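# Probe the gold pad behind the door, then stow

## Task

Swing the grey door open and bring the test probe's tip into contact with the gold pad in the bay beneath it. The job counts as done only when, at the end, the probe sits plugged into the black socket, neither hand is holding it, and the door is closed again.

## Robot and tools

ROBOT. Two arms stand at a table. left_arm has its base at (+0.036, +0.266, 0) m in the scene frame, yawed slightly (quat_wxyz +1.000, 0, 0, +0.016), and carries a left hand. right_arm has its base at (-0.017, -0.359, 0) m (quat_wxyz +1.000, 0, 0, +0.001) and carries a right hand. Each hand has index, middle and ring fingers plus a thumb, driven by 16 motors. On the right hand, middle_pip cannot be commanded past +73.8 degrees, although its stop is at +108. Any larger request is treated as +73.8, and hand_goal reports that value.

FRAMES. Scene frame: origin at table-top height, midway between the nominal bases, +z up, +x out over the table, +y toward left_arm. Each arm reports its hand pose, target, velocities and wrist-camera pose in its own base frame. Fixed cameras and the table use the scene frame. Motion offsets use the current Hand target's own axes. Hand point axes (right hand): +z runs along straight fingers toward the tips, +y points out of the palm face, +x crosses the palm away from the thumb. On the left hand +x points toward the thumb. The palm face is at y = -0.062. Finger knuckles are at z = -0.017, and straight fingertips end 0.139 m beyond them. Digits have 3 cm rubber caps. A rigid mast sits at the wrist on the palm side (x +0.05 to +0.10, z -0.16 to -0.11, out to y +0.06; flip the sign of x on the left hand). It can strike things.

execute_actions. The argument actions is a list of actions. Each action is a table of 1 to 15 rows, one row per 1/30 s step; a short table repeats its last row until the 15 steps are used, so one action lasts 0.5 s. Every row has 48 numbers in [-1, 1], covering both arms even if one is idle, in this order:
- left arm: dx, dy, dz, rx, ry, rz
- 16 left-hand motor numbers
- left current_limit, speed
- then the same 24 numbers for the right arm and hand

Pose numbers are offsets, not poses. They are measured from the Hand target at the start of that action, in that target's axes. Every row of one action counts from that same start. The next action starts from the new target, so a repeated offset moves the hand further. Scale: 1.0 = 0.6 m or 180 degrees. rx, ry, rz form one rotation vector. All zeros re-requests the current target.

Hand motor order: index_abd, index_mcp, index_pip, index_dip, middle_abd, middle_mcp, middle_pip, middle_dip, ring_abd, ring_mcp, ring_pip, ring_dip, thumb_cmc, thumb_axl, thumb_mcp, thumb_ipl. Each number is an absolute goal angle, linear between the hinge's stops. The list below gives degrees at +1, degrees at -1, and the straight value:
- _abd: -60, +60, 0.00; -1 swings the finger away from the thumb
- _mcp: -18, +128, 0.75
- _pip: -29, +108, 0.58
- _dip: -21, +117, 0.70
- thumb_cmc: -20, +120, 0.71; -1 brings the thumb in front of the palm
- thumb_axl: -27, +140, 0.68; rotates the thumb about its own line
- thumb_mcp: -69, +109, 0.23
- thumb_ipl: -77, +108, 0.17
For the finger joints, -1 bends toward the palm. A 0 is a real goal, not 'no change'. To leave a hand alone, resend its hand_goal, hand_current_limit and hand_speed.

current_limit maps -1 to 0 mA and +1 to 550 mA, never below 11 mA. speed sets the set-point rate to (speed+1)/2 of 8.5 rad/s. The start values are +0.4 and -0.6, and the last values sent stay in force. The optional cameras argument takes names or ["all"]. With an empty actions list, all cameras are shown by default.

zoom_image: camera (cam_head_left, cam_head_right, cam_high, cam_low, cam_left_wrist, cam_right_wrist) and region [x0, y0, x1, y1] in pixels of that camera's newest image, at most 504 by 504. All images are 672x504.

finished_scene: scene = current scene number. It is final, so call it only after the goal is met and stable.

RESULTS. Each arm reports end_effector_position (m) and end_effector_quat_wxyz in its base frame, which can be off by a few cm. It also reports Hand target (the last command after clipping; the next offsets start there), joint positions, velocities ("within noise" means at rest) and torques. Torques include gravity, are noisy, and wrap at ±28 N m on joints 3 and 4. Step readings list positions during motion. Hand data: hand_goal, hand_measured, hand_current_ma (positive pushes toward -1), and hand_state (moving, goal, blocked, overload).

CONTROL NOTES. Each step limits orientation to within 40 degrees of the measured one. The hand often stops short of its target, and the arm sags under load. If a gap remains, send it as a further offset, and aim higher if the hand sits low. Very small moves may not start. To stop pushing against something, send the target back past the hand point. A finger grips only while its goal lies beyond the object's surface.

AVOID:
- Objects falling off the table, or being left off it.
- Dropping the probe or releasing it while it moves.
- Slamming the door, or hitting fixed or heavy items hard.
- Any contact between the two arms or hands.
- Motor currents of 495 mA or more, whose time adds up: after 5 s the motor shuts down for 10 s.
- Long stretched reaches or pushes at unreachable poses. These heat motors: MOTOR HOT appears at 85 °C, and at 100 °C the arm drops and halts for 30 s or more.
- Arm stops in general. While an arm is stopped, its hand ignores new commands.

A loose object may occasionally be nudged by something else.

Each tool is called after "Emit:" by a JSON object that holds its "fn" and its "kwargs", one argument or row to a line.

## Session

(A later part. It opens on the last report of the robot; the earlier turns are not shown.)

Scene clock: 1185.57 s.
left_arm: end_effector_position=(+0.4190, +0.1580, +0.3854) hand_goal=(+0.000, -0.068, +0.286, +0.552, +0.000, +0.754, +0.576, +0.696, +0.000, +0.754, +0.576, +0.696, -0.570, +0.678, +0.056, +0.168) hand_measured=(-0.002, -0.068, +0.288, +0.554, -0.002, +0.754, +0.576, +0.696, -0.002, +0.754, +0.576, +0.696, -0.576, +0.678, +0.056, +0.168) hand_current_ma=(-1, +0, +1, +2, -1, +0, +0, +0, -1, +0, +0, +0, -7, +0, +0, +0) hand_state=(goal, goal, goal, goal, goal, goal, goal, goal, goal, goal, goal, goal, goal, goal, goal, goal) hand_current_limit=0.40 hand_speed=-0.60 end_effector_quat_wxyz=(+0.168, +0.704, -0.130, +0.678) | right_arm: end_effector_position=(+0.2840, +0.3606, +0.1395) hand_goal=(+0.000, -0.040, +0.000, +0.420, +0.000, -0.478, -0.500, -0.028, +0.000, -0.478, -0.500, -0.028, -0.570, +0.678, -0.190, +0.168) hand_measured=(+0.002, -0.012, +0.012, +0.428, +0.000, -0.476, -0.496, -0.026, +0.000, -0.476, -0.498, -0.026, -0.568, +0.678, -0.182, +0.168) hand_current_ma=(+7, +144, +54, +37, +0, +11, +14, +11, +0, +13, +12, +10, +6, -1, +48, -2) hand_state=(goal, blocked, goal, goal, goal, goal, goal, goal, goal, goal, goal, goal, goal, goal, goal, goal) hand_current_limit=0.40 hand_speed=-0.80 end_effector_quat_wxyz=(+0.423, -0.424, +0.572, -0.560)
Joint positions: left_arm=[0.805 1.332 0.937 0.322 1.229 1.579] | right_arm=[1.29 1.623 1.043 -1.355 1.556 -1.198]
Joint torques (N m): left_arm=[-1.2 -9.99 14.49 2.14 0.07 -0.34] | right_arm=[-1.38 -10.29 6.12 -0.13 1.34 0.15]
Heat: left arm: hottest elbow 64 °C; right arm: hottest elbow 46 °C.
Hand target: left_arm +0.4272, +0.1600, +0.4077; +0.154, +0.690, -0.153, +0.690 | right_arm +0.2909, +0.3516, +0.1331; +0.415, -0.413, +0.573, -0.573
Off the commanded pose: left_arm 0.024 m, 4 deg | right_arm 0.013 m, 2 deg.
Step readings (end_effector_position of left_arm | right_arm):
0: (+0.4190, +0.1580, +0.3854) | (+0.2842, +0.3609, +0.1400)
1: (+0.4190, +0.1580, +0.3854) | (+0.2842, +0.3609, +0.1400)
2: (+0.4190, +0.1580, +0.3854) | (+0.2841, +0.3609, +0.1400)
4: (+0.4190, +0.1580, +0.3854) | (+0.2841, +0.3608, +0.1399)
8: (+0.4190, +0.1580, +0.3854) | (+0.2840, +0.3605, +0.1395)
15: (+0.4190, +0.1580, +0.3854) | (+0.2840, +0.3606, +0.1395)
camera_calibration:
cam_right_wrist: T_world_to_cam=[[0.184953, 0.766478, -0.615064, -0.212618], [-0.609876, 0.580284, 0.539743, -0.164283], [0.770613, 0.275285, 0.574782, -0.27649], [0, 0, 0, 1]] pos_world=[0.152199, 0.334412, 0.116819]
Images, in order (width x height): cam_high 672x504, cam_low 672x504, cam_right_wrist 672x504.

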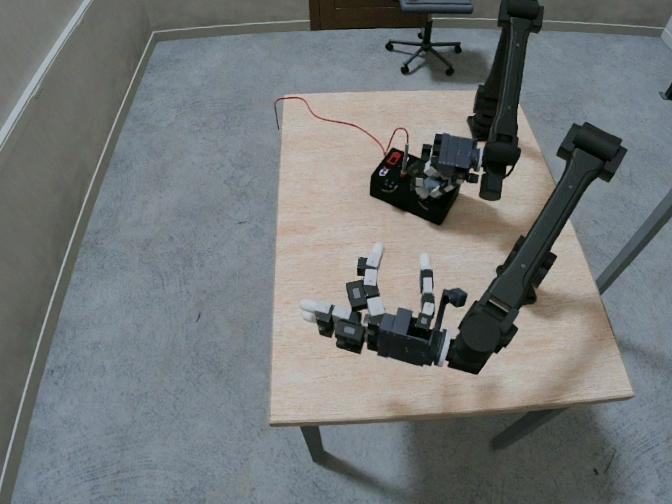

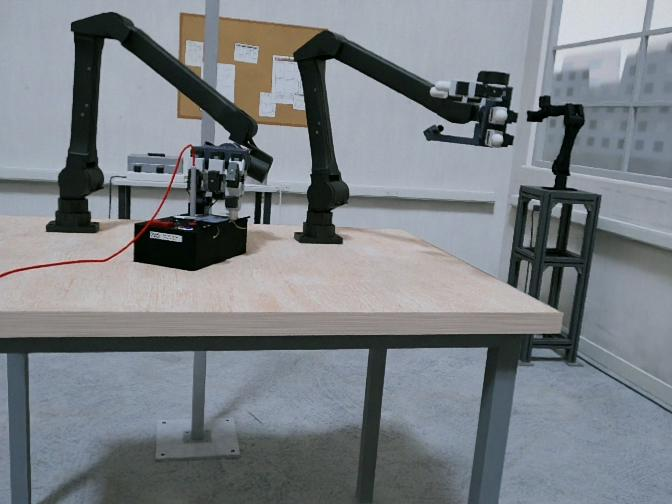

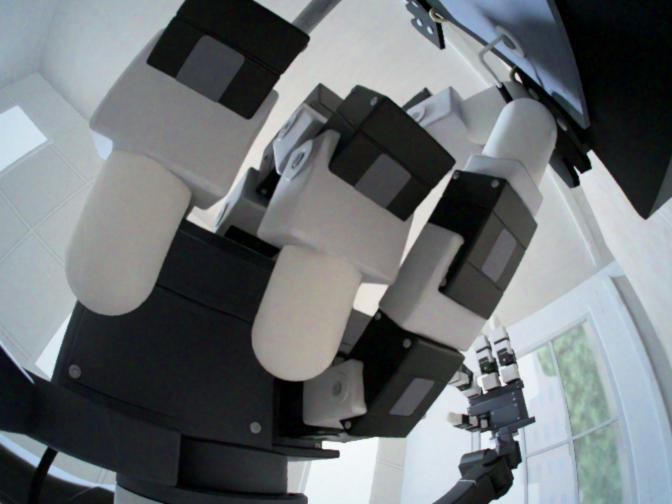

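Emit:
{"fn": "execute_actions", "kwargs": {
  "actions": [
    [[0,0,0,0,0,0,0,-0.068,0.285,0.551,0,0.754,0.576,0.696,0,0.754,0.576,0.696,-0.571,0.678,0.056,0.168,0.4,-0.6,0,0,0,0,0,0,0,-0.1,-0.03,0.38,0,-0.479,-0.5,-0.029,0,-0.479,-0.5,-0.029,-0.571,0.678,-0.30,0.12,0.4,-0.7]],
    [[0,0,0,0,0,0,0,-0.068,0.285,0.551,0,0.754,0.576,0.696,0,0.754,0.576,0.696,-0.571,0.678,0.056,0.168,0.4,-0.6,0,0,0,0,0,0,0,-0.15,-0.05,0.36,0,-0.479,-0.5,-0.029,0,-0.479,-0.5,-0.029,-0.571,0.678,-0.35,0.1,0.4,-0.7]]
  ],
  "cameras": ["cam_right_wrist", "cam_low"]
}}

Emit:
{"fn": "zoom_image", "kwargs": {
  "camera": "cam_right_wrist",
  "region": [472, 0, 672, 200]
}}

Emit:
{"fn": "zoom_image", "kwargs": {
  "camera": "cam_low",
  "region": [190, 170, 260, 235]
}}

Scene clock: 1193.90 s.
left_arm: end_effector_position=(+0.4190, +0.1580, +0.3854) hand_goal=(+0.000, -0.068, +0.286, +0.552, +0.000, +0.754, +0.576, +0.696, +0.000, +0.754, +0.576, +0.696, -0.570, +0.678, +0.056, +0.168) hand_measured=(-0.002, -0.068, +0.288, +0.554, -0.002, +0.754, +0.576, +0.696, -0.002, +0.754, +0.576, +0.696, -0.576, +0.678, +0.056, +0.168) hand_current_ma=(-1, +0, +1, +2, -1, +0, +0, +0, -1, +0, +0, +0, -7, +0, +0, +0) hand_state=(goal, goal, goal, goal, goal, goal, goal, goal, goal, goal, goal, goal, goal, goal, goal, goal) hand_current_limit=0.40 hand_speed=-0.60 end_effector_quat_wxyz=(+0.168, +0.704, -0.130, +0.678) | right_arm: end_effector_position=(+0.2840, +0.3605, +0.1392) hand_goal=(+0.000, -0.150, -0.050, +0.360, +0.000, -0.478, -0.500, -0.028, +0.000, -0.478, -0.500, -0.028, -0.570, +0.678, -0.350, +0.100) hand_measured=(+0.002, -0.012, +0.012, +0.404, +0.000, -0.476, -0.496, -0.026, +0.000, -0.476, -0.498, -0.026, -0.568, +0.678, -0.210, +0.138) hand_current_ma=(+8, +385, +292, +210, +0, +11, +14, +11, +0, +13, +12, +10, +6, -1, +385, +248) hand_state=(goal, blocked, blocked, blocked, goal, goal, goal, goal, goal, goal, goal, goal, goal, goal, blocked, blocked) hand_current_limit=0.40 hand_speed=-0.70 end_effector_quat_wxyz=(+0.423, -0.424, +0.572, -0.560)
Joint positions: left_arm=[0.805 1.332 0.937 0.322 1.229 1.579] | right_arm=[1.29 1.623 1.042 -1.355 1.555 -1.195]
Joint torques (N m): left_arm=[-1.2 -10.05 14.49 2.15 0.06 -0.34] | right_arm=[-1.73 -10.29 6.08 -0.38 1.36 0.16]
Heat: left arm: hottest elbow 64 °C; right arm: hottest elbow 45 °C.
Hand target: left_arm +0.4272, +0.1600, +0.4077; +0.154, +0.690, -0.153, +0.690 | right_arm +0.2909, +0.3516, +0.1331; +0.415, -0.413, +0.573, -0.573
Off the commanded pose: left_arm 0.024 m, 4 deg | right_arm 0.013 m, 2 deg.
Step readings (end_effector_position of left_arm | right_arm):
0: (+0.4190, +0.1580, +0.3854) | (+0.2840, +0.3606, +0.1395)
1: (+0.4190, +0.1580, +0.3854) | (+0.2840, +0.3606, +0.1395)
2: (+0.4190, +0.1580, +0.3854) | (+0.2840, +0.3606, +0.1395)
4: (+0.4190, +0.1580, +0.3854) | (+0.2840, +0.3606, +0.1394)
8: (+0.4190, +0.1580, +0.3854) | (+0.2840, +0.3604, +0.1392)
15: (+0.4190, +0.1580, +0.3854) | (+0.2840, +0.3604, +0.1392)
16: (+0.4190, +0.1580, +0.3854) | (+0.2840, +0.3604, +0.1392)
17: (+0.4190, +0.1580, +0.3854) | (+0.2840, +0.3604, +0.1392)
19: (+0.4190, +0.1580, +0.3854) | (+0.2840, +0.3604, +0.1392)
23: (+0.4190, +0.1580, +0.3854) | (+0.2840, +0.3605, +0.1392)
30: (+0.4190, +0.1580, +0.3854) | (+0.2840, +0.3605, +0.1392)
camera_calibration:
cam_right_wrist: T_world_to_cam=[[0.185128, 0.767403, -0.613856, -0.213263], [-0.609824, 0.579544, 0.540596, -0.164042], [0.770611, 0.274265, 0.575271, -0.275955], [0, 0, 0, 1]] pos_world=[0.152098, 0.334413, 0.116517]
Images, in order (width x height): cam_low 672x504, cam_right_wrist 672x504.

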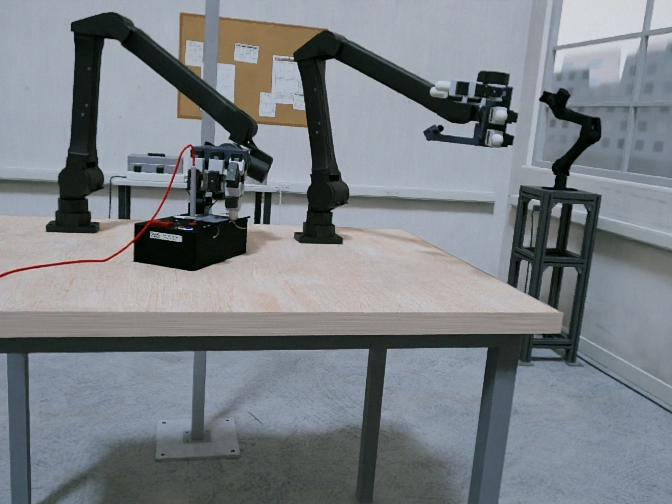

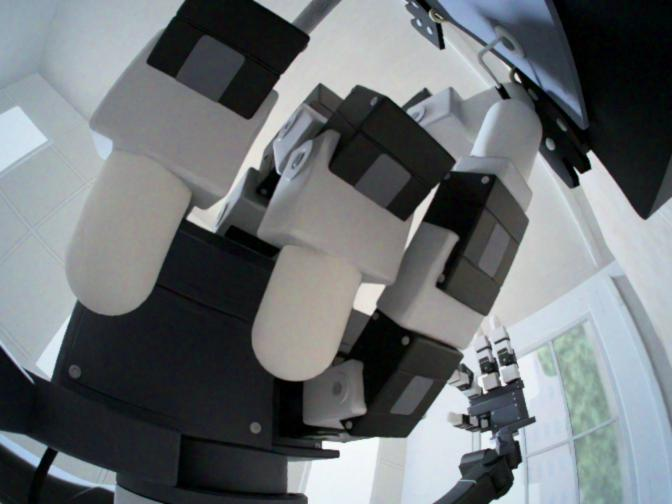

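Scaled by 2.520 from the camera's 672x504 image, which has a finer 960x720 frame.

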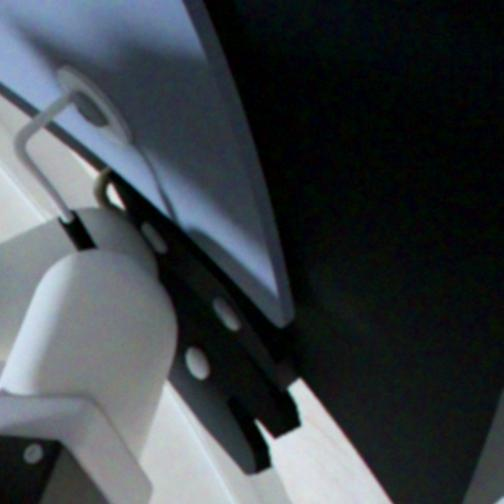

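Scaled by 7.200 from the camera's 672x504 image, which has a finer 960x720 frame.

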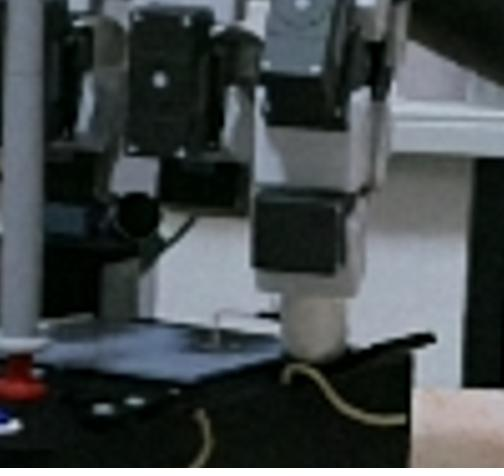

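Emit:
{"fn": "execute_actions", "kwargs": {
  "actions": [
    [[0,0,0,0,0,0,0,-0.068,0.285,0.551,0,0.754,0.576,0.696,0,0.754,0.576,0.696,-0.571,0.678,0.056,0.168,0.4,-0.6,0.0043,-0.0293,-0.0102,0,0,0,0,-0.15,-0.05,0.36,0,-0.479,-0.5,-0.029,0,-0.479,-0.5,-0.029,-0.571,0.678,-0.35,0.1,0.4,-0.7]],
    [[0,0,0,0,0,0,0,-0.068,0.285,0.551,0,0.754,0.576,0.696,0,0.754,0.576,0.696,-0.571,0.678,0.056,0.168,0.4,-0.6,0.0043,-0.0293,-0.0102,0,0,0,0,-0.15,-0.05,0.36,0,-0.479,-0.5,-0.029,0,-0.479,-0.5,-0.029,-0.571,0.678,-0.35,0.1,0.4,-0.7]]
  ],
  "cameras": ["cam_right_wrist", "cam_low", "cam_high"]
}}

Emit:
{"fn": "zoom_image", "kwargs": {
  "camera": "cam_right_wrist",
  "region": [472, 0, 672, 200]
}}

Emit:
{"fn": "zoom_image", "kwargs": {
  "camera": "cam_low",
  "region": [190, 170, 260, 235]
}}

Emit:
{"fn": "zoom_image", "kwargs": {
  "camera": "cam_high",
  "region": [380, 130, 480, 230]
}}

Scene clock: 1227.03 s.
left_arm: end_effector_position=(+0.4190, +0.1580, +0.3854) hand_goal=(+0.000, -0.068, +0.286, +0.552, +0.000, +0.754, +0.576, +0.696, +0.000, +0.754, +0.576, +0.696, -0.570, +0.678, +0.056, +0.168) hand_measured=(-0.002, -0.068, +0.288, +0.554, -0.002, +0.754, +0.576, +0.696, -0.002, +0.754, +0.576, +0.696, -0.576, +0.678, +0.056, +0.168) hand_current_ma=(-1, +0, +1, +2, -1, +0, +0, +0, -1, +0, +0, +0, -7, +0, +0, +0) hand_state=(goal, goal, goal, goal, goal, goal, goal, goal, goal, goal, goal, goal, goal, goal, goal, goal) hand_current_limit=0.40 hand_speed=-0.60 end_effector_quat_wxyz=(+0.168, +0.704, -0.130, +0.678) | right_arm: end_effector_position=(+0.2799, +0.3502, +0.1641) hand_goal=(+0.000, -0.150, -0.050, +0.360, +0.000, -0.478, -0.500, -0.028, +0.000, -0.478, -0.500, -0.028, -0.570, +0.678, -0.350, +0.100) hand_measured=(+0.022, -0.012, +0.006, +0.388, +0.000, -0.476, -0.496, -0.026, +0.000, -0.476, -0.498, -0.026, -0.558, +0.682, -0.204, +0.138) hand_current_ma=(+86, +385, +272, +129, +0, +11, +14, +11, +0, +13, +12, +10, +51, +24, +385, +248) hand_state=(blocked, blocked, blocked, blocked, goal, goal, goal, goal, goal, goal, goal, goal, goal, goal, blocked, blocked) hand_current_limit=0.40 hand_speed=-0.70 end_effector_quat_wxyz=(+0.429, -0.418, +0.576, -0.555)
Joint positions: left_arm=[0.805 1.332 0.937 0.322 1.229 1.579] | right_arm=[1.293 1.565 1.042 -1.453 1.555 -1.135]
Joint torques (N m): left_arm=[-1.14 -9.99 14.5 2.15 0.07 -0.33] | right_arm=[0.32 -10.05 8.46 -1.13 0.81 -0.29]
Heat: left arm: hottest elbow 65 °C; right arm: hottest elbow 43 °C.
Hand target: left_arm +0.4272, +0.1600, +0.4077; +0.154, +0.690, -0.153, +0.690 | right_arm +0.2776, +0.3505, +0.1681; +0.414, -0.414, +0.573, -0.573
Off the commanded pose: left_arm 0.024 m, 4 deg | right_arm 0.005 m, 3 deg.
Step readings (end_effector_position of left_arm | right_arm):
0: (+0.4190, +0.1580, +0.3854) | (+0.2840, +0.3605, +0.1392)
1: (+0.4190, +0.1580, +0.3854) | (+0.2840, +0.3605, +0.1392)
2: (+0.4190, +0.1580, +0.3854) | (+0.2839, +0.3602, +0.1392)
4: (+0.4190, +0.1580, +0.3854) | (+0.2838, +0.3600, +0.1394)
8: (+0.4190, +0.1580, +0.3854) | (+0.2835, +0.3589, +0.1418)
15: (+0.4190, +0.1580, +0.3854) | (+0.2831, +0.3574, +0.1457)
16: (+0.4190, +0.1580, +0.3854) | (+0.2830, +0.3573, +0.1459)
17: (+0.4190, +0.1580, +0.3854) | (+0.2829, +0.3569, +0.1463)
19: (+0.4190, +0.1580, +0.3854) | (+0.2826, +0.3557, +0.1490)
23: (+0.4190, +0.1580, +0.3854) | (+0.2812, +0.3526, +0.1587)
30: (+0.4190, +0.1580, +0.3854) | (+0.2801, +0.3505, +0.1637)
camera_calibration:
cam_right_wrist: T_world_to_cam=[[0.187203, 0.779493, -0.597784, -0.196827], [-0.613547, 0.568026, 0.54855, -0.170252], [0.767148, 0.264078, 0.584591, -0.281321], [0, 0, 0, 1]] pos_world=[0.148203, 0.324423, 0.14019]
Images, in order (width x height): cam_high 672x504, cam_low 672x504, cam_right_wrist 672x504.

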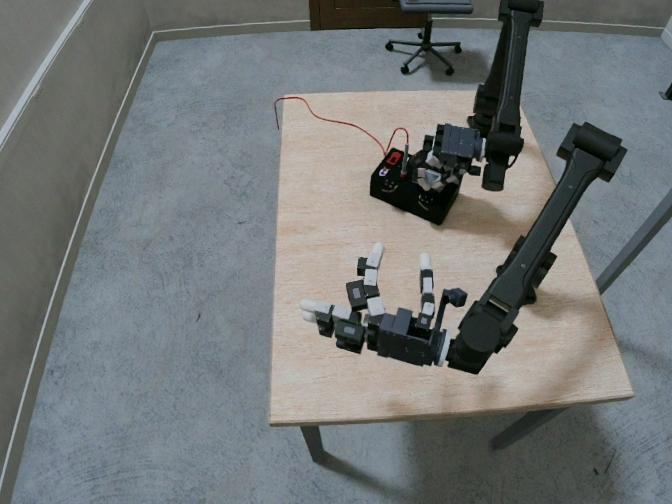

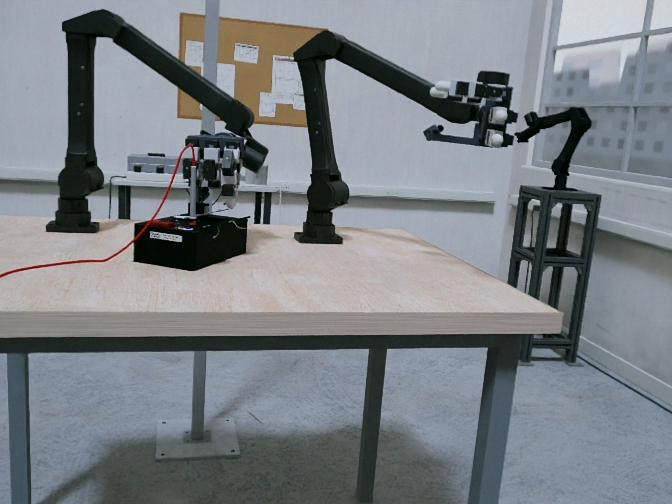

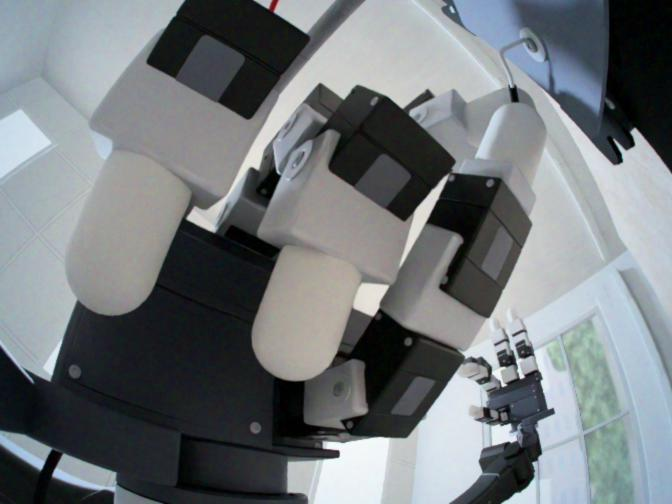

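Scaled by 2.520 from the camera's 672x504 image, which has a finer 960x720 frame.

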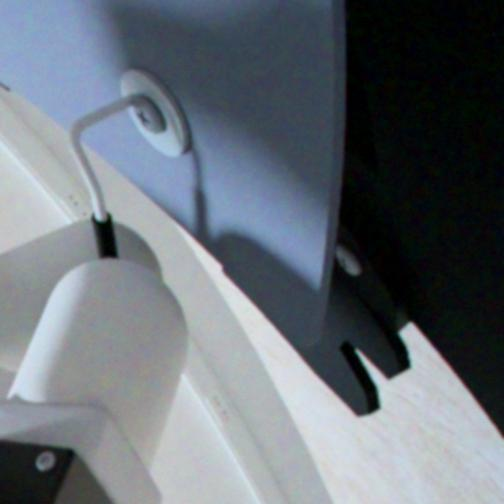

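Scaled by 7.200 from the camera's 672x504 image, which has a finer 960x720 frame.

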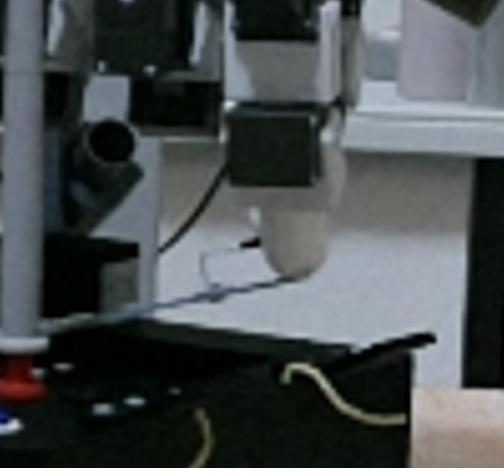

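Scaled by 5.040 from the camera's 672x504 image, which has a finer 960x720 frame.

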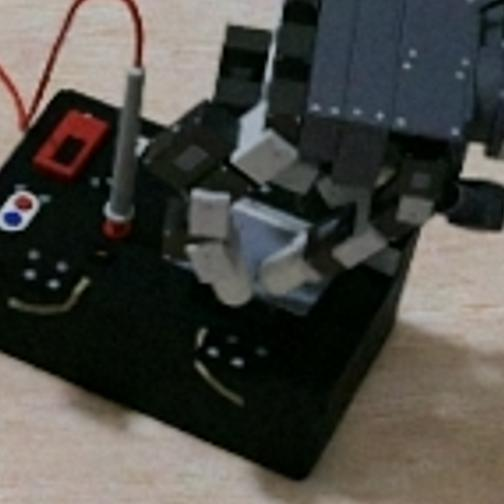

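Emit:
{"fn": "execute_actions", "kwargs": {
  "actions": [
    [[0,0,0,0,0,0,0,-0.068,0.285,0.551,0,0.754,0.576,0.696,0,0.754,0.576,0.696,-0.571,0.678,0.056,0.168,0.4,-0.6,0.0175,-0.0285,-0.0048,0,0,0,0,-0.15,-0.05,0.36,0,-0.479,-0.5,-0.029,0,-0.479,-0.5,-0.029,-0.571,0.678,-0.35,0.1,0.4,-0.7]],
    [[0,0,0,0,0,0,0,-0.068,0.285,0.551,0,0.754,0.576,0.696,0,0.754,0.576,0.696,-0.571,0.678,0.056,0.168,0.4,-0.6,0.0252,-0.0257,-0.007,0,0,0,0,-0.15,-0.05,0.36,0,-0.479,-0.5,-0.029,0,-0.479,-0.5,-0.029,-0.571,0.678,-0.35,0.1,0.4,-0.7]]
  ],
  "cameras": ["cam_right_wrist", "cam_low", "cam_high"]
}}

Emit:
{"fn": "zoom_image", "kwargs": {
  "camera": "cam_right_wrist",
  "region": [472, 0, 672, 200]
}}

Emit:
{"fn": "zoom_image", "kwargs": {
  "camera": "cam_low",
  "region": [190, 170, 260, 235]
}}

Emit:
{"fn": "zoom_image", "kwargs": {
  "camera": "cam_high",
  "region": [380, 130, 480, 230]
}}

Scene clock: 1257.53 s.
left_arm: end_effector_position=(+0.4190, +0.1580, +0.3854) hand_goal=(+0.000, -0.068, +0.286, +0.552, +0.000, +0.754, +0.576, +0.696, +0.000, +0.754, +0.576, +0.696, -0.570, +0.678, +0.056, +0.168) hand_measured=(-0.002, -0.068, +0.288, +0.554, -0.002, +0.754, +0.576, +0.696, -0.002, +0.754, +0.576, +0.696, -0.576, +0.678, +0.056, +0.168) hand_current_ma=(-1, +0, +1, +2, -1, +0, +0, +0, -1, +0, +0, +0, -7, +0, +0, +0) hand_state=(goal, goal, goal, goal, goal, goal, goal, goal, goal, goal, goal, goal, goal, goal, goal, goal) hand_current_limit=0.40 hand_speed=-0.60 end_effector_quat_wxyz=(+0.168, +0.704, -0.130, +0.678) | right_arm: end_effector_position=(+0.2664, +0.3268, +0.1993) hand_goal=(+0.000, -0.150, -0.050, +0.360, +0.000, -0.478, -0.500, -0.028, +0.000, -0.478, -0.500, -0.028, -0.570, +0.678, -0.350, +0.100) hand_measured=(+0.008, -0.014, -0.002, +0.382, +0.000, -0.476, -0.496, -0.026, +0.000, -0.476, -0.498, -0.026, -0.560, +0.684, -0.204, +0.138) hand_current_ma=(+33, +385, +225, +104, +0, +11, +14, +11, +0, +13, +12, +10, +42, +36, +385, +248) hand_state=(goal, blocked, blocked, blocked, goal, goal, goal, goal, goal, goal, goal, goal, goal, goal, blocked, blocked) hand_current_limit=0.40 hand_speed=-0.70 end_effector_quat_wxyz=(+0.421, -0.430, +0.574, -0.555)
Joint positions: left_arm=[0.805 1.332 0.937 0.322 1.229 1.579] | right_arm=[1.307 1.475 1.042 -1.64 1.538 -1.063]
Joint torques (N m): left_arm=[-1.2 -9.99 14.49 2.15 0.07 -0.34] | right_arm=[0.5 -8.94 7.82 -0.92 0.83 -0.01]
Heat: left arm: hottest elbow 65 °C; right arm: hottest elbow 43 °C.
Hand target: left_arm +0.4272, +0.1600, +0.4077; +0.154, +0.690, -0.153, +0.690 | right_arm +0.2629, +0.3283, +0.2006; +0.414, -0.413, +0.573, -0.574
Off the commanded pose: left_arm 0.024 m, 4 deg | right_arm 0.004 m, 3 deg.
Step readings (end_effector_position of left_arm | right_arm):
0: (+0.4190, +0.1580, +0.3854) | (+0.2799, +0.3502, +0.1641)
1: (+0.4190, +0.1580, +0.3854) | (+0.2798, +0.3501, +0.1641)
2: (+0.4190, +0.1580, +0.3854) | (+0.2796, +0.3499, +0.1644)
4: (+0.4190, +0.1580, +0.3854) | (+0.2789, +0.3485, +0.1671)
8: (+0.4190, +0.1580, +0.3854) | (+0.2765, +0.3439, +0.1768)
15: (+0.4190, +0.1580, +0.3854) | (+0.2746, +0.3407, +0.1815)
16: (+0.4190, +0.1580, +0.3854) | (+0.2745, +0.3405, +0.1816)
17: (+0.4190, +0.1580, +0.3854) | (+0.2742, +0.3402, +0.1820)
19: (+0.4190, +0.1580, +0.3854) | (+0.2729, +0.3383, +0.1854)
23: (+0.4190, +0.1580, +0.3854) | (+0.2695, +0.3316, +0.1945)
30: (+0.4190, +0.1580, +0.3854) | (+0.2669, +0.3277, +0.1985)
camera_calibration:
cam_right_wrist: T_world_to_cam=[[0.170876, 0.768674, -0.616394, -0.143377], [-0.605663, 0.575388, 0.549637, -0.189231], [0.777158, 0.279407, 0.563877, -0.288884], [0, 0, 0, 1]] pos_world=[0.134398, 0.299808, 0.178527]
Images, in order (width x height): cam_high 672x504, cam_low 672x504, cam_right_wrist 672x504.

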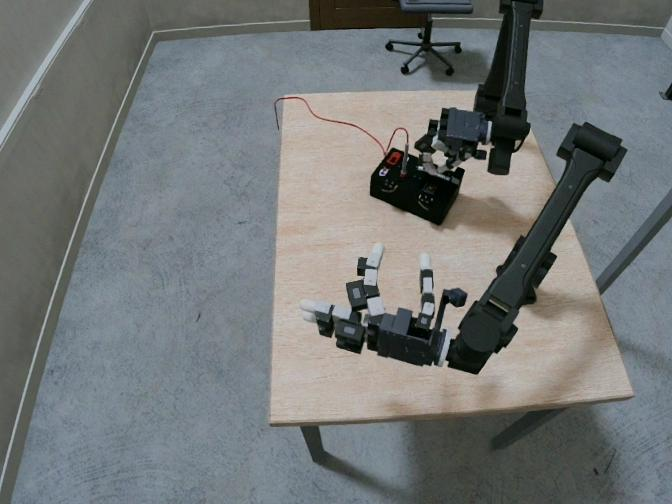

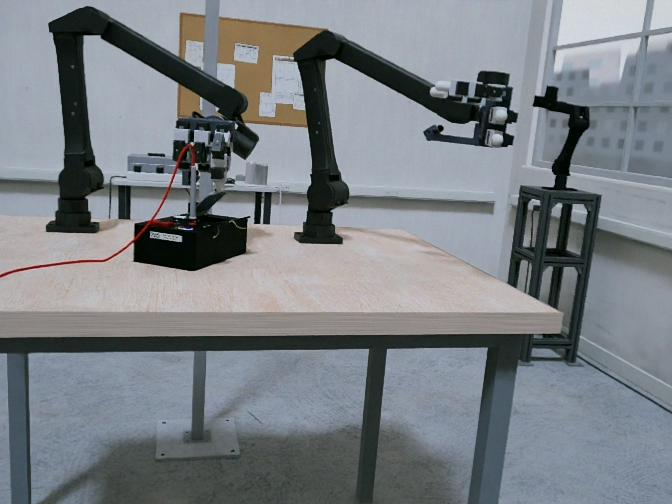

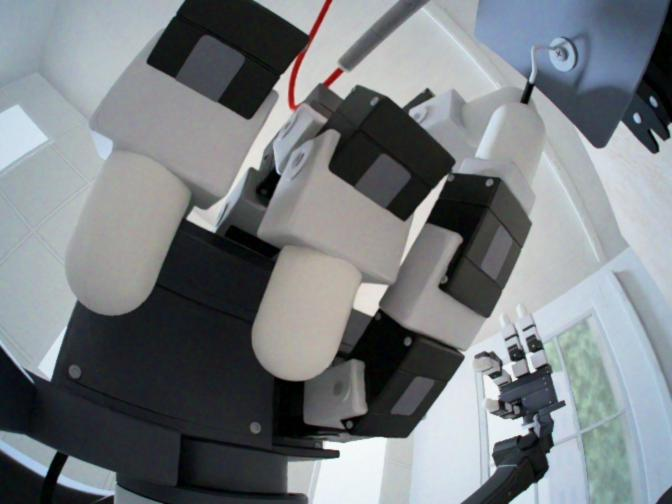

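Scaled by 2.520 from the camera's 672x504 image, which has a finer 960x720 frame.

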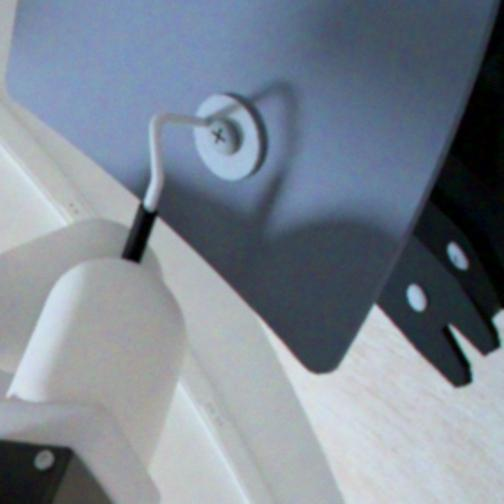

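Scaled by 7.200 from the camera's 672x504 image, which has a finer 960x720 frame.

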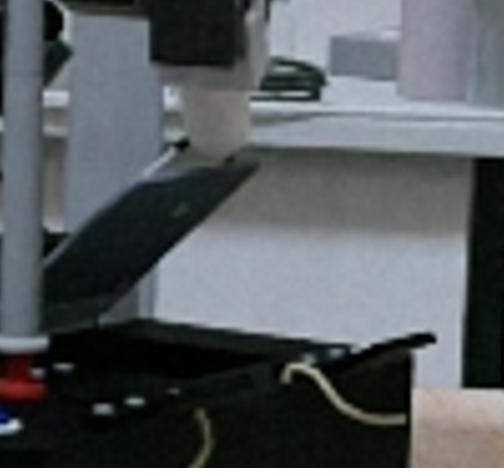

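Scaled by 5.040 from the camera's 672x504 image, which has a finer 960x720 frame.

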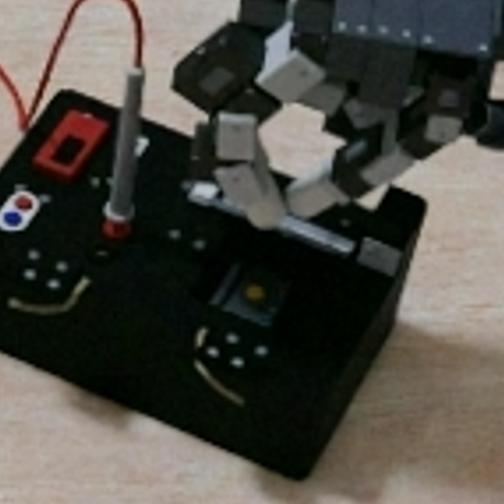

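Emit:
{"fn": "execute_actions", "kwargs": {
  "actions": [
    [[0,0,0,0,0,0,0,-0.068,0.285,0.551,0,0.754,0.576,0.696,0,0.754,0.576,0.696,-0.571,0.678,0.056,0.168,0.4,-0.6,0.0467,-0.008,-0.0083,0,0,0.0833,0,-0.15,-0.05,0.36,0,-0.479,-0.5,-0.029,0,-0.479,-0.5,-0.029,-0.571,0.678,-0.35,0.1,0.4,-0.7]]
  ],
  "cameras": ["cam_right_wrist", "cam_low", "cam_high"]
}}

Emit:
{"fn": "zoom_image", "kwargs": {
  "camera": "cam_right_wrist",
  "region": [472, 0, 672, 200]
}}

Emit:
{"fn": "zoom_image", "kwargs": {
  "camera": "cam_low",
  "region": [180, 160, 270, 235]
}}

Emit:
{"fn": "zoom_image", "kwargs": {
  "camera": "cam_high",
  "region": [380, 130, 480, 230]
}}

Scene clock: 1268.50 s.
left_arm: end_effector_position=(+0.4190, +0.1580, +0.3854) hand_goal=(+0.000, -0.068, +0.286, +0.552, +0.000, +0.754, +0.576, +0.696, +0.000, +0.754, +0.576, +0.696, -0.570, +0.678, +0.056, +0.168) hand_measured=(-0.002, -0.068, +0.288, +0.554, -0.002, +0.754, +0.576, +0.696, -0.002, +0.754, +0.576, +0.696, -0.576, +0.678, +0.056, +0.168) hand_current_ma=(-1, +0, +1, +2, -1, +0, +0, +0, -1, +0, +0, +0, -7, +0, +0, +0) hand_state=(goal, goal, goal, goal, goal, goal, goal, goal, goal, goal, goal, goal, goal, goal, goal, goal) hand_current_limit=0.40 hand_speed=-0.60 end_effector_quat_wxyz=(+0.168, +0.704, -0.130, +0.678) | right_arm: end_effector_position=(+0.2521, +0.3001, +0.2072) hand_goal=(+0.000, -0.150, -0.050, +0.360, +0.000, -0.478, -0.500, -0.028, +0.000, -0.478, -0.500, -0.028, -0.570, +0.678, -0.350, +0.100) hand_measured=(+0.000, -0.016, -0.004, +0.380, +0.000, -0.476, -0.496, -0.026, +0.000, -0.476, -0.498, -0.026, -0.568, +0.684, -0.204, +0.136) hand_current_ma=(-2, +385, +219, +95, +0, +11, +14, +11, +0, +13, +12, +10, +9, +36, +385, +228) hand_state=(goal, blocked, blocked, blocked, goal, goal, goal, goal, goal, goal, goal, goal, goal, goal, blocked, blocked) hand_current_limit=0.40 hand_speed=-0.70 end_effector_quat_wxyz=(+0.488, -0.361, +0.624, -0.492)
Joint positions: left_arm=[0.805 1.332 0.937 0.322 1.229 1.579] | right_arm=[1.325 1.327 0.903 -1.598 1.526 -0.863]
Joint torques (N m): left_arm=[-1.14 -10.05 14.48 2.15 0.07 -0.34] | right_arm=[0.62 -6.3 7.46 -0.36 1.07 0.3]
Heat: left arm: hottest elbow 66 °C; right arm: hottest elbow 43 °C.
Hand target: left_arm +0.4272, +0.1600, +0.4077; +0.154, +0.690, -0.153, +0.690 | right_arm +0.2492, +0.3034, +0.2054; +0.486, -0.335, +0.622, -0.514
Off the commanded pose: left_arm 0.024 m, 4 deg | right_arm 0.005 m, 4 deg.
Step readings (end_effector_position of left_arm | right_arm):
0: (+0.4190, +0.1580, +0.3854) | (+0.2664, +0.3268, +0.1993)
1: (+0.4190, +0.1580, +0.3854) | (+0.2662, +0.3268, +0.1992)
2: (+0.4190, +0.1580, +0.3854) | (+0.2660, +0.3260, +0.1986)
4: (+0.4190, +0.1580, +0.3854) | (+0.2637, +0.3214, +0.1989)
8: (+0.4190, +0.1580, +0.3854) | (+0.2550, +0.3050, +0.2062)
15: (+0.4190, +0.1580, +0.3854) | (+0.2522, +0.3008, +0.2071)
camera_calibration:
cam_right_wrist: T_world_to_cam=[[0.1944, 0.894512, -0.402563, -0.203578], [-0.641849, 0.426338, 0.63739, -0.151249], [0.741781, 0.134476, 0.657022, -0.241646], [0, 0, 0, 1]] pos_world=[0.121745, 0.279082, 0.173218]
Images, in order (width x height): cam_high 672x504, cam_low 672x504, cam_right_wrist 672x504.

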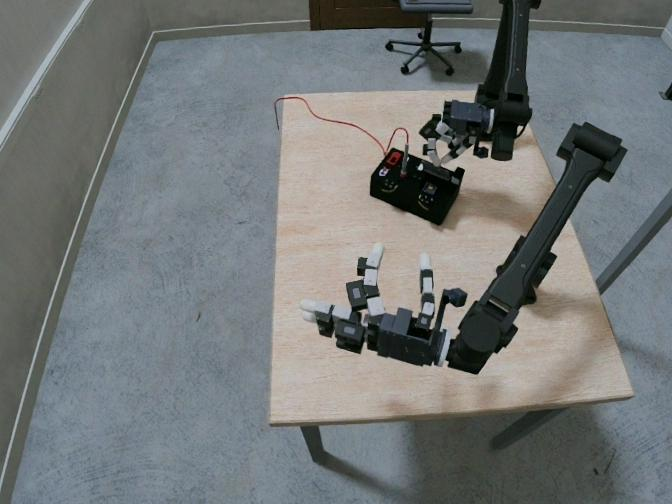

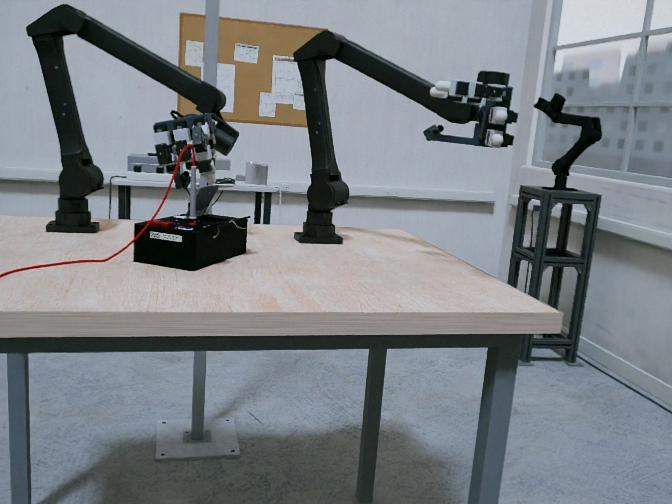

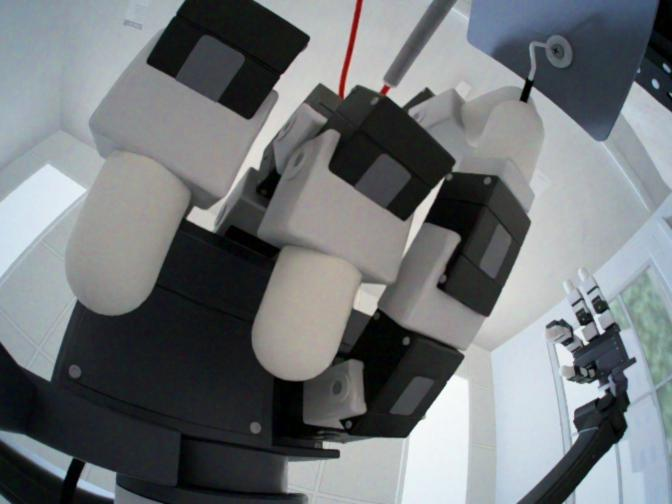

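Scaled by 2.520 from the camera's 672x504 image, which has a finer 960x720 frame.

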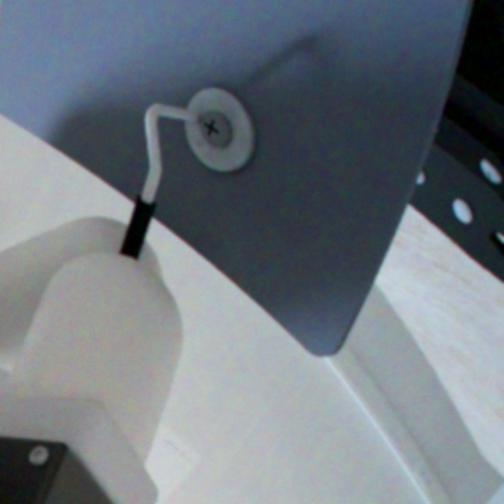

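Scaled by 5.600 from the camera's 672x504 image, which has a finer 960x720 frame.

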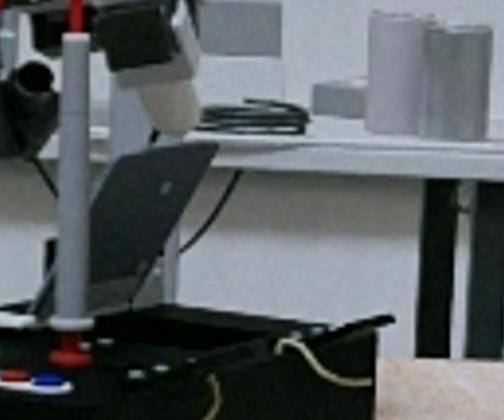

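Scaled by 5.040 from the camera's 672x504 image, which has a finer 960x720 frame.

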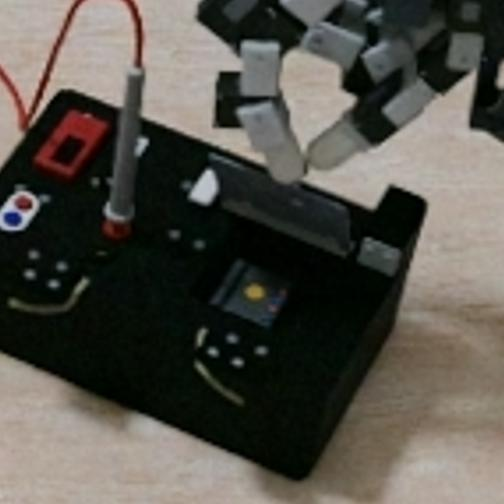

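Emit:
{"fn": "execute_actions", "kwargs": {
  "actions": [
    [[0,0,0,0,0,0,0,-0.068,0.285,0.551,0,0.754,0.576,0.696,0,0.754,0.576,0.696,-0.571,0.678,0.056,0.168,0.4,-0.6,0.0468,-0.0075,-0.0095,0,0,0.0833,0,-0.15,-0.05,0.36,0,-0.479,-0.5,-0.029,0,-0.479,-0.5,-0.029,-0.571,0.678,-0.35,0.1,0.4,-0.7]]
  ],
  "cameras": ["cam_right_wrist", "cam_low", "cam_high"]
}}

Emit:
{"fn": "zoom_image", "kwargs": {
  "camera": "cam_right_wrist",
  "region": [472, 0, 672, 200]
}}

Emit:
{"fn": "zoom_image", "kwargs": {
  "camera": "cam_low",
  "region": [180, 160, 270, 235]
}}

Emit:
{"fn": "zoom_image", "kwargs": {
  "camera": "cam_high",
  "region": [380, 130, 480, 230]
}}

Scene clock: 1277.90 s.
left_arm: end_effector_position=(+0.4190, +0.1580, +0.3854) hand_goal=(+0.000, -0.068, +0.286, +0.552, +0.000, +0.754, +0.576, +0.696, +0.000, +0.754, +0.576, +0.696, -0.570, +0.678, +0.056, +0.168) hand_measured=(-0.002, -0.068, +0.288, +0.554, -0.002, +0.754, +0.576, +0.696, -0.002, +0.754, +0.576, +0.696, -0.576, +0.678, +0.056, +0.168) hand_current_ma=(-1, +0, +1, +2, -1, +0, +0, +0, -1, +0, +0, +0, -7, +0, +0, +0) hand_state=(goal, goal, goal, goal, goal, goal, goal, goal, goal, goal, goal, goal, goal, goal, goal, goal) hand_current_limit=0.40 hand_speed=-0.60 end_effector_quat_wxyz=(+0.168, +0.704, -0.130, +0.678) | right_arm: end_effector_position=(+0.2382, +0.2745, +0.2046) hand_goal=(+0.000, -0.150, -0.050, +0.360, +0.000, -0.478, -0.500, -0.028, +0.000, -0.478, -0.500, -0.028, -0.570, +0.678, -0.350, +0.100) hand_measured=(-0.002, -0.016, -0.004, +0.380, +0.000, -0.476, -0.496, -0.026, +0.000, -0.476, -0.498, -0.026, -0.570, +0.684, -0.204, +0.132) hand_current_ma=(-12, +385, +219, +95, +0, +11, +14, +11, +0, +13, +12, +10, -3, +31, +385, +210) hand_state=(goal, blocked, blocked, blocked, goal, goal, goal, goal, goal, goal, goal, goal, goal, goal, blocked, blocked) hand_current_limit=0.40 hand_speed=-0.70 end_effector_quat_wxyz=(+0.550, -0.285, +0.665, -0.417)
Joint positions: left_arm=[0.805 1.332 0.937 0.322 1.229 1.579] | right_arm=[1.349 1.201 0.753 -1.546 1.518 -0.63]
Joint torques (N m): left_arm=[-1.14 -9.99 14.49 2.15 0.07 -0.34] | right_arm=[0.91 -4.31 7.66 -0.28 1.04 0.37]
Heat: left arm: hottest elbow 66 °C; right arm: hottest elbow 44 °C.
Hand target: left_arm +0.4272, +0.1600, +0.4077; +0.154, +0.690, -0.153, +0.690 | right_arm +0.2350, +0.2783, +0.2024; +0.549, -0.251, +0.661, -0.447
Off the commanded pose: left_arm 0.024 m, 4 deg | right_arm 0.005 m, 5 deg.
Step readings (end_effector_position of left_arm | right_arm):
0: (+0.4190, +0.1580, +0.3854) | (+0.2521, +0.3001, +0.2072)
1: (+0.4190, +0.1580, +0.3854) | (+0.2520, +0.2997, +0.2066)
2: (+0.4190, +0.1580, +0.3854) | (+0.2516, +0.2992, +0.2055)
4: (+0.4190, +0.1580, +0.3854) | (+0.2492, +0.2948, +0.2038)
8: (+0.4190, +0.1580, +0.3854) | (+0.2411, +0.2795, +0.2054)
15: (+0.4190, +0.1580, +0.3854) | (+0.2389, +0.2757, +0.2046)
camera_calibration:
cam_right_wrist: T_world_to_cam=[[0.200913, 0.967632, -0.152717, -0.251783], [-0.684408, 0.25019, 0.684829, -0.0987842], [0.700871, -0.03307, 0.712521, -0.181826], [0, 0, 0, 1]] pos_world=[0.110414, 0.262335, 0.158754]
Images, in order (width x height): cam_high 672x504, cam_low 672x504, cam_right_wrist 672x504.

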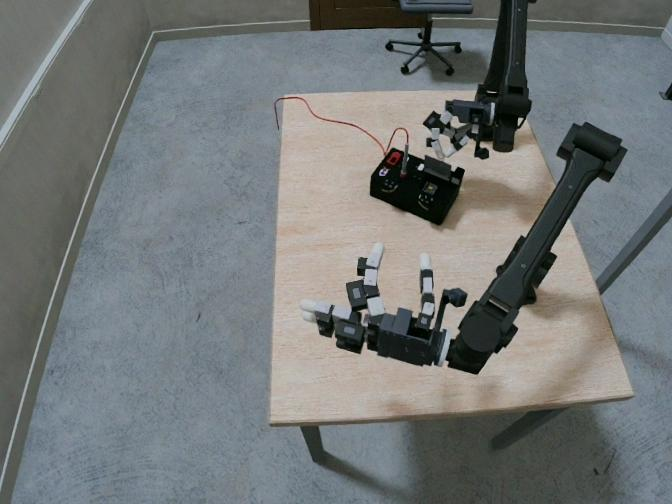

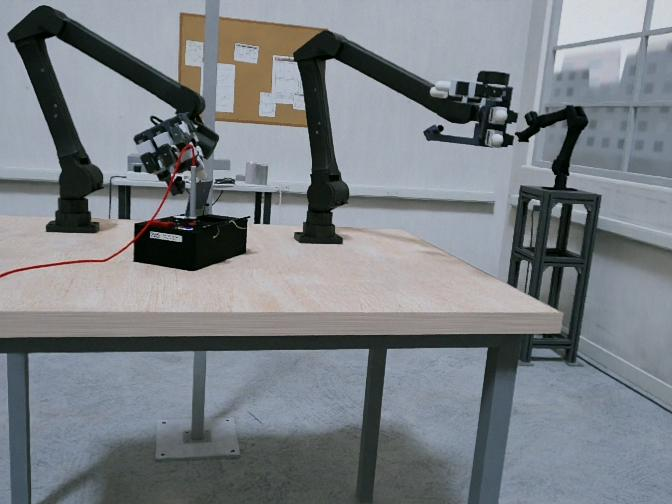

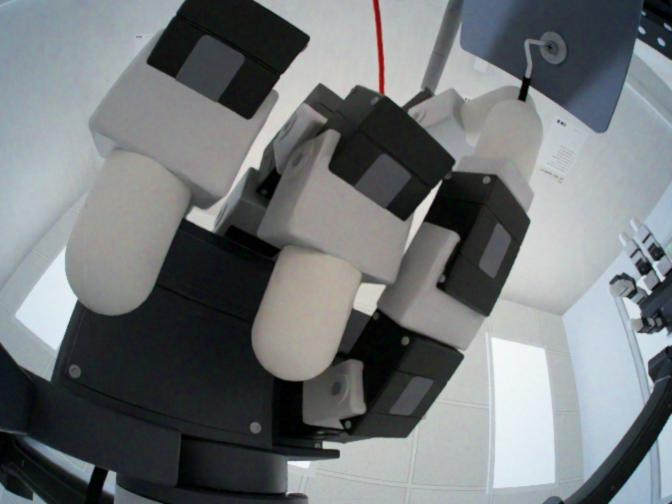

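Scaled by 2.520 from the camera's 672x504 image, which has a finer 960x720 frame.

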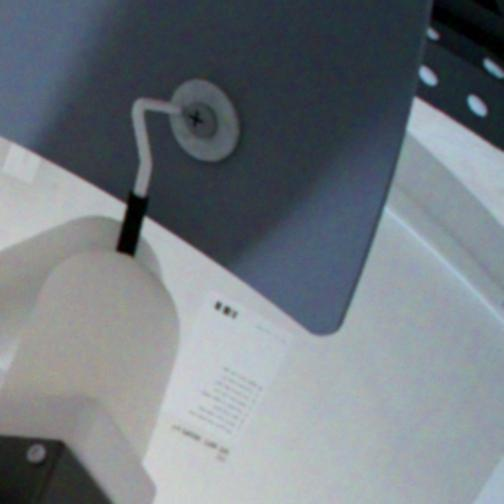

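Scaled by 5.600 from the camera's 672x504 image, which has a finer 960x720 frame.

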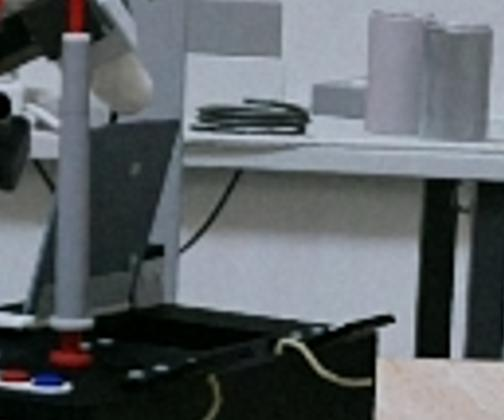

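Scaled by 5.040 from the camera's 672x504 image, which has a finer 960x720 frame.

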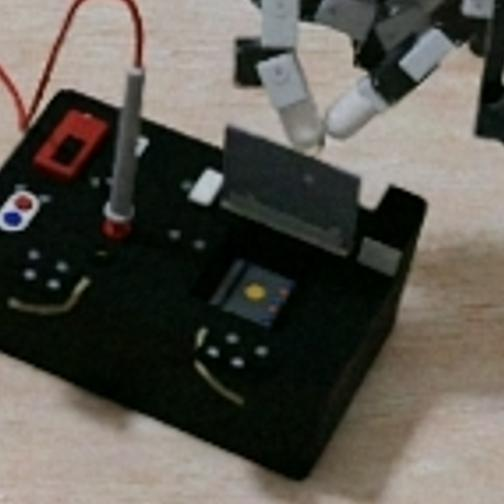

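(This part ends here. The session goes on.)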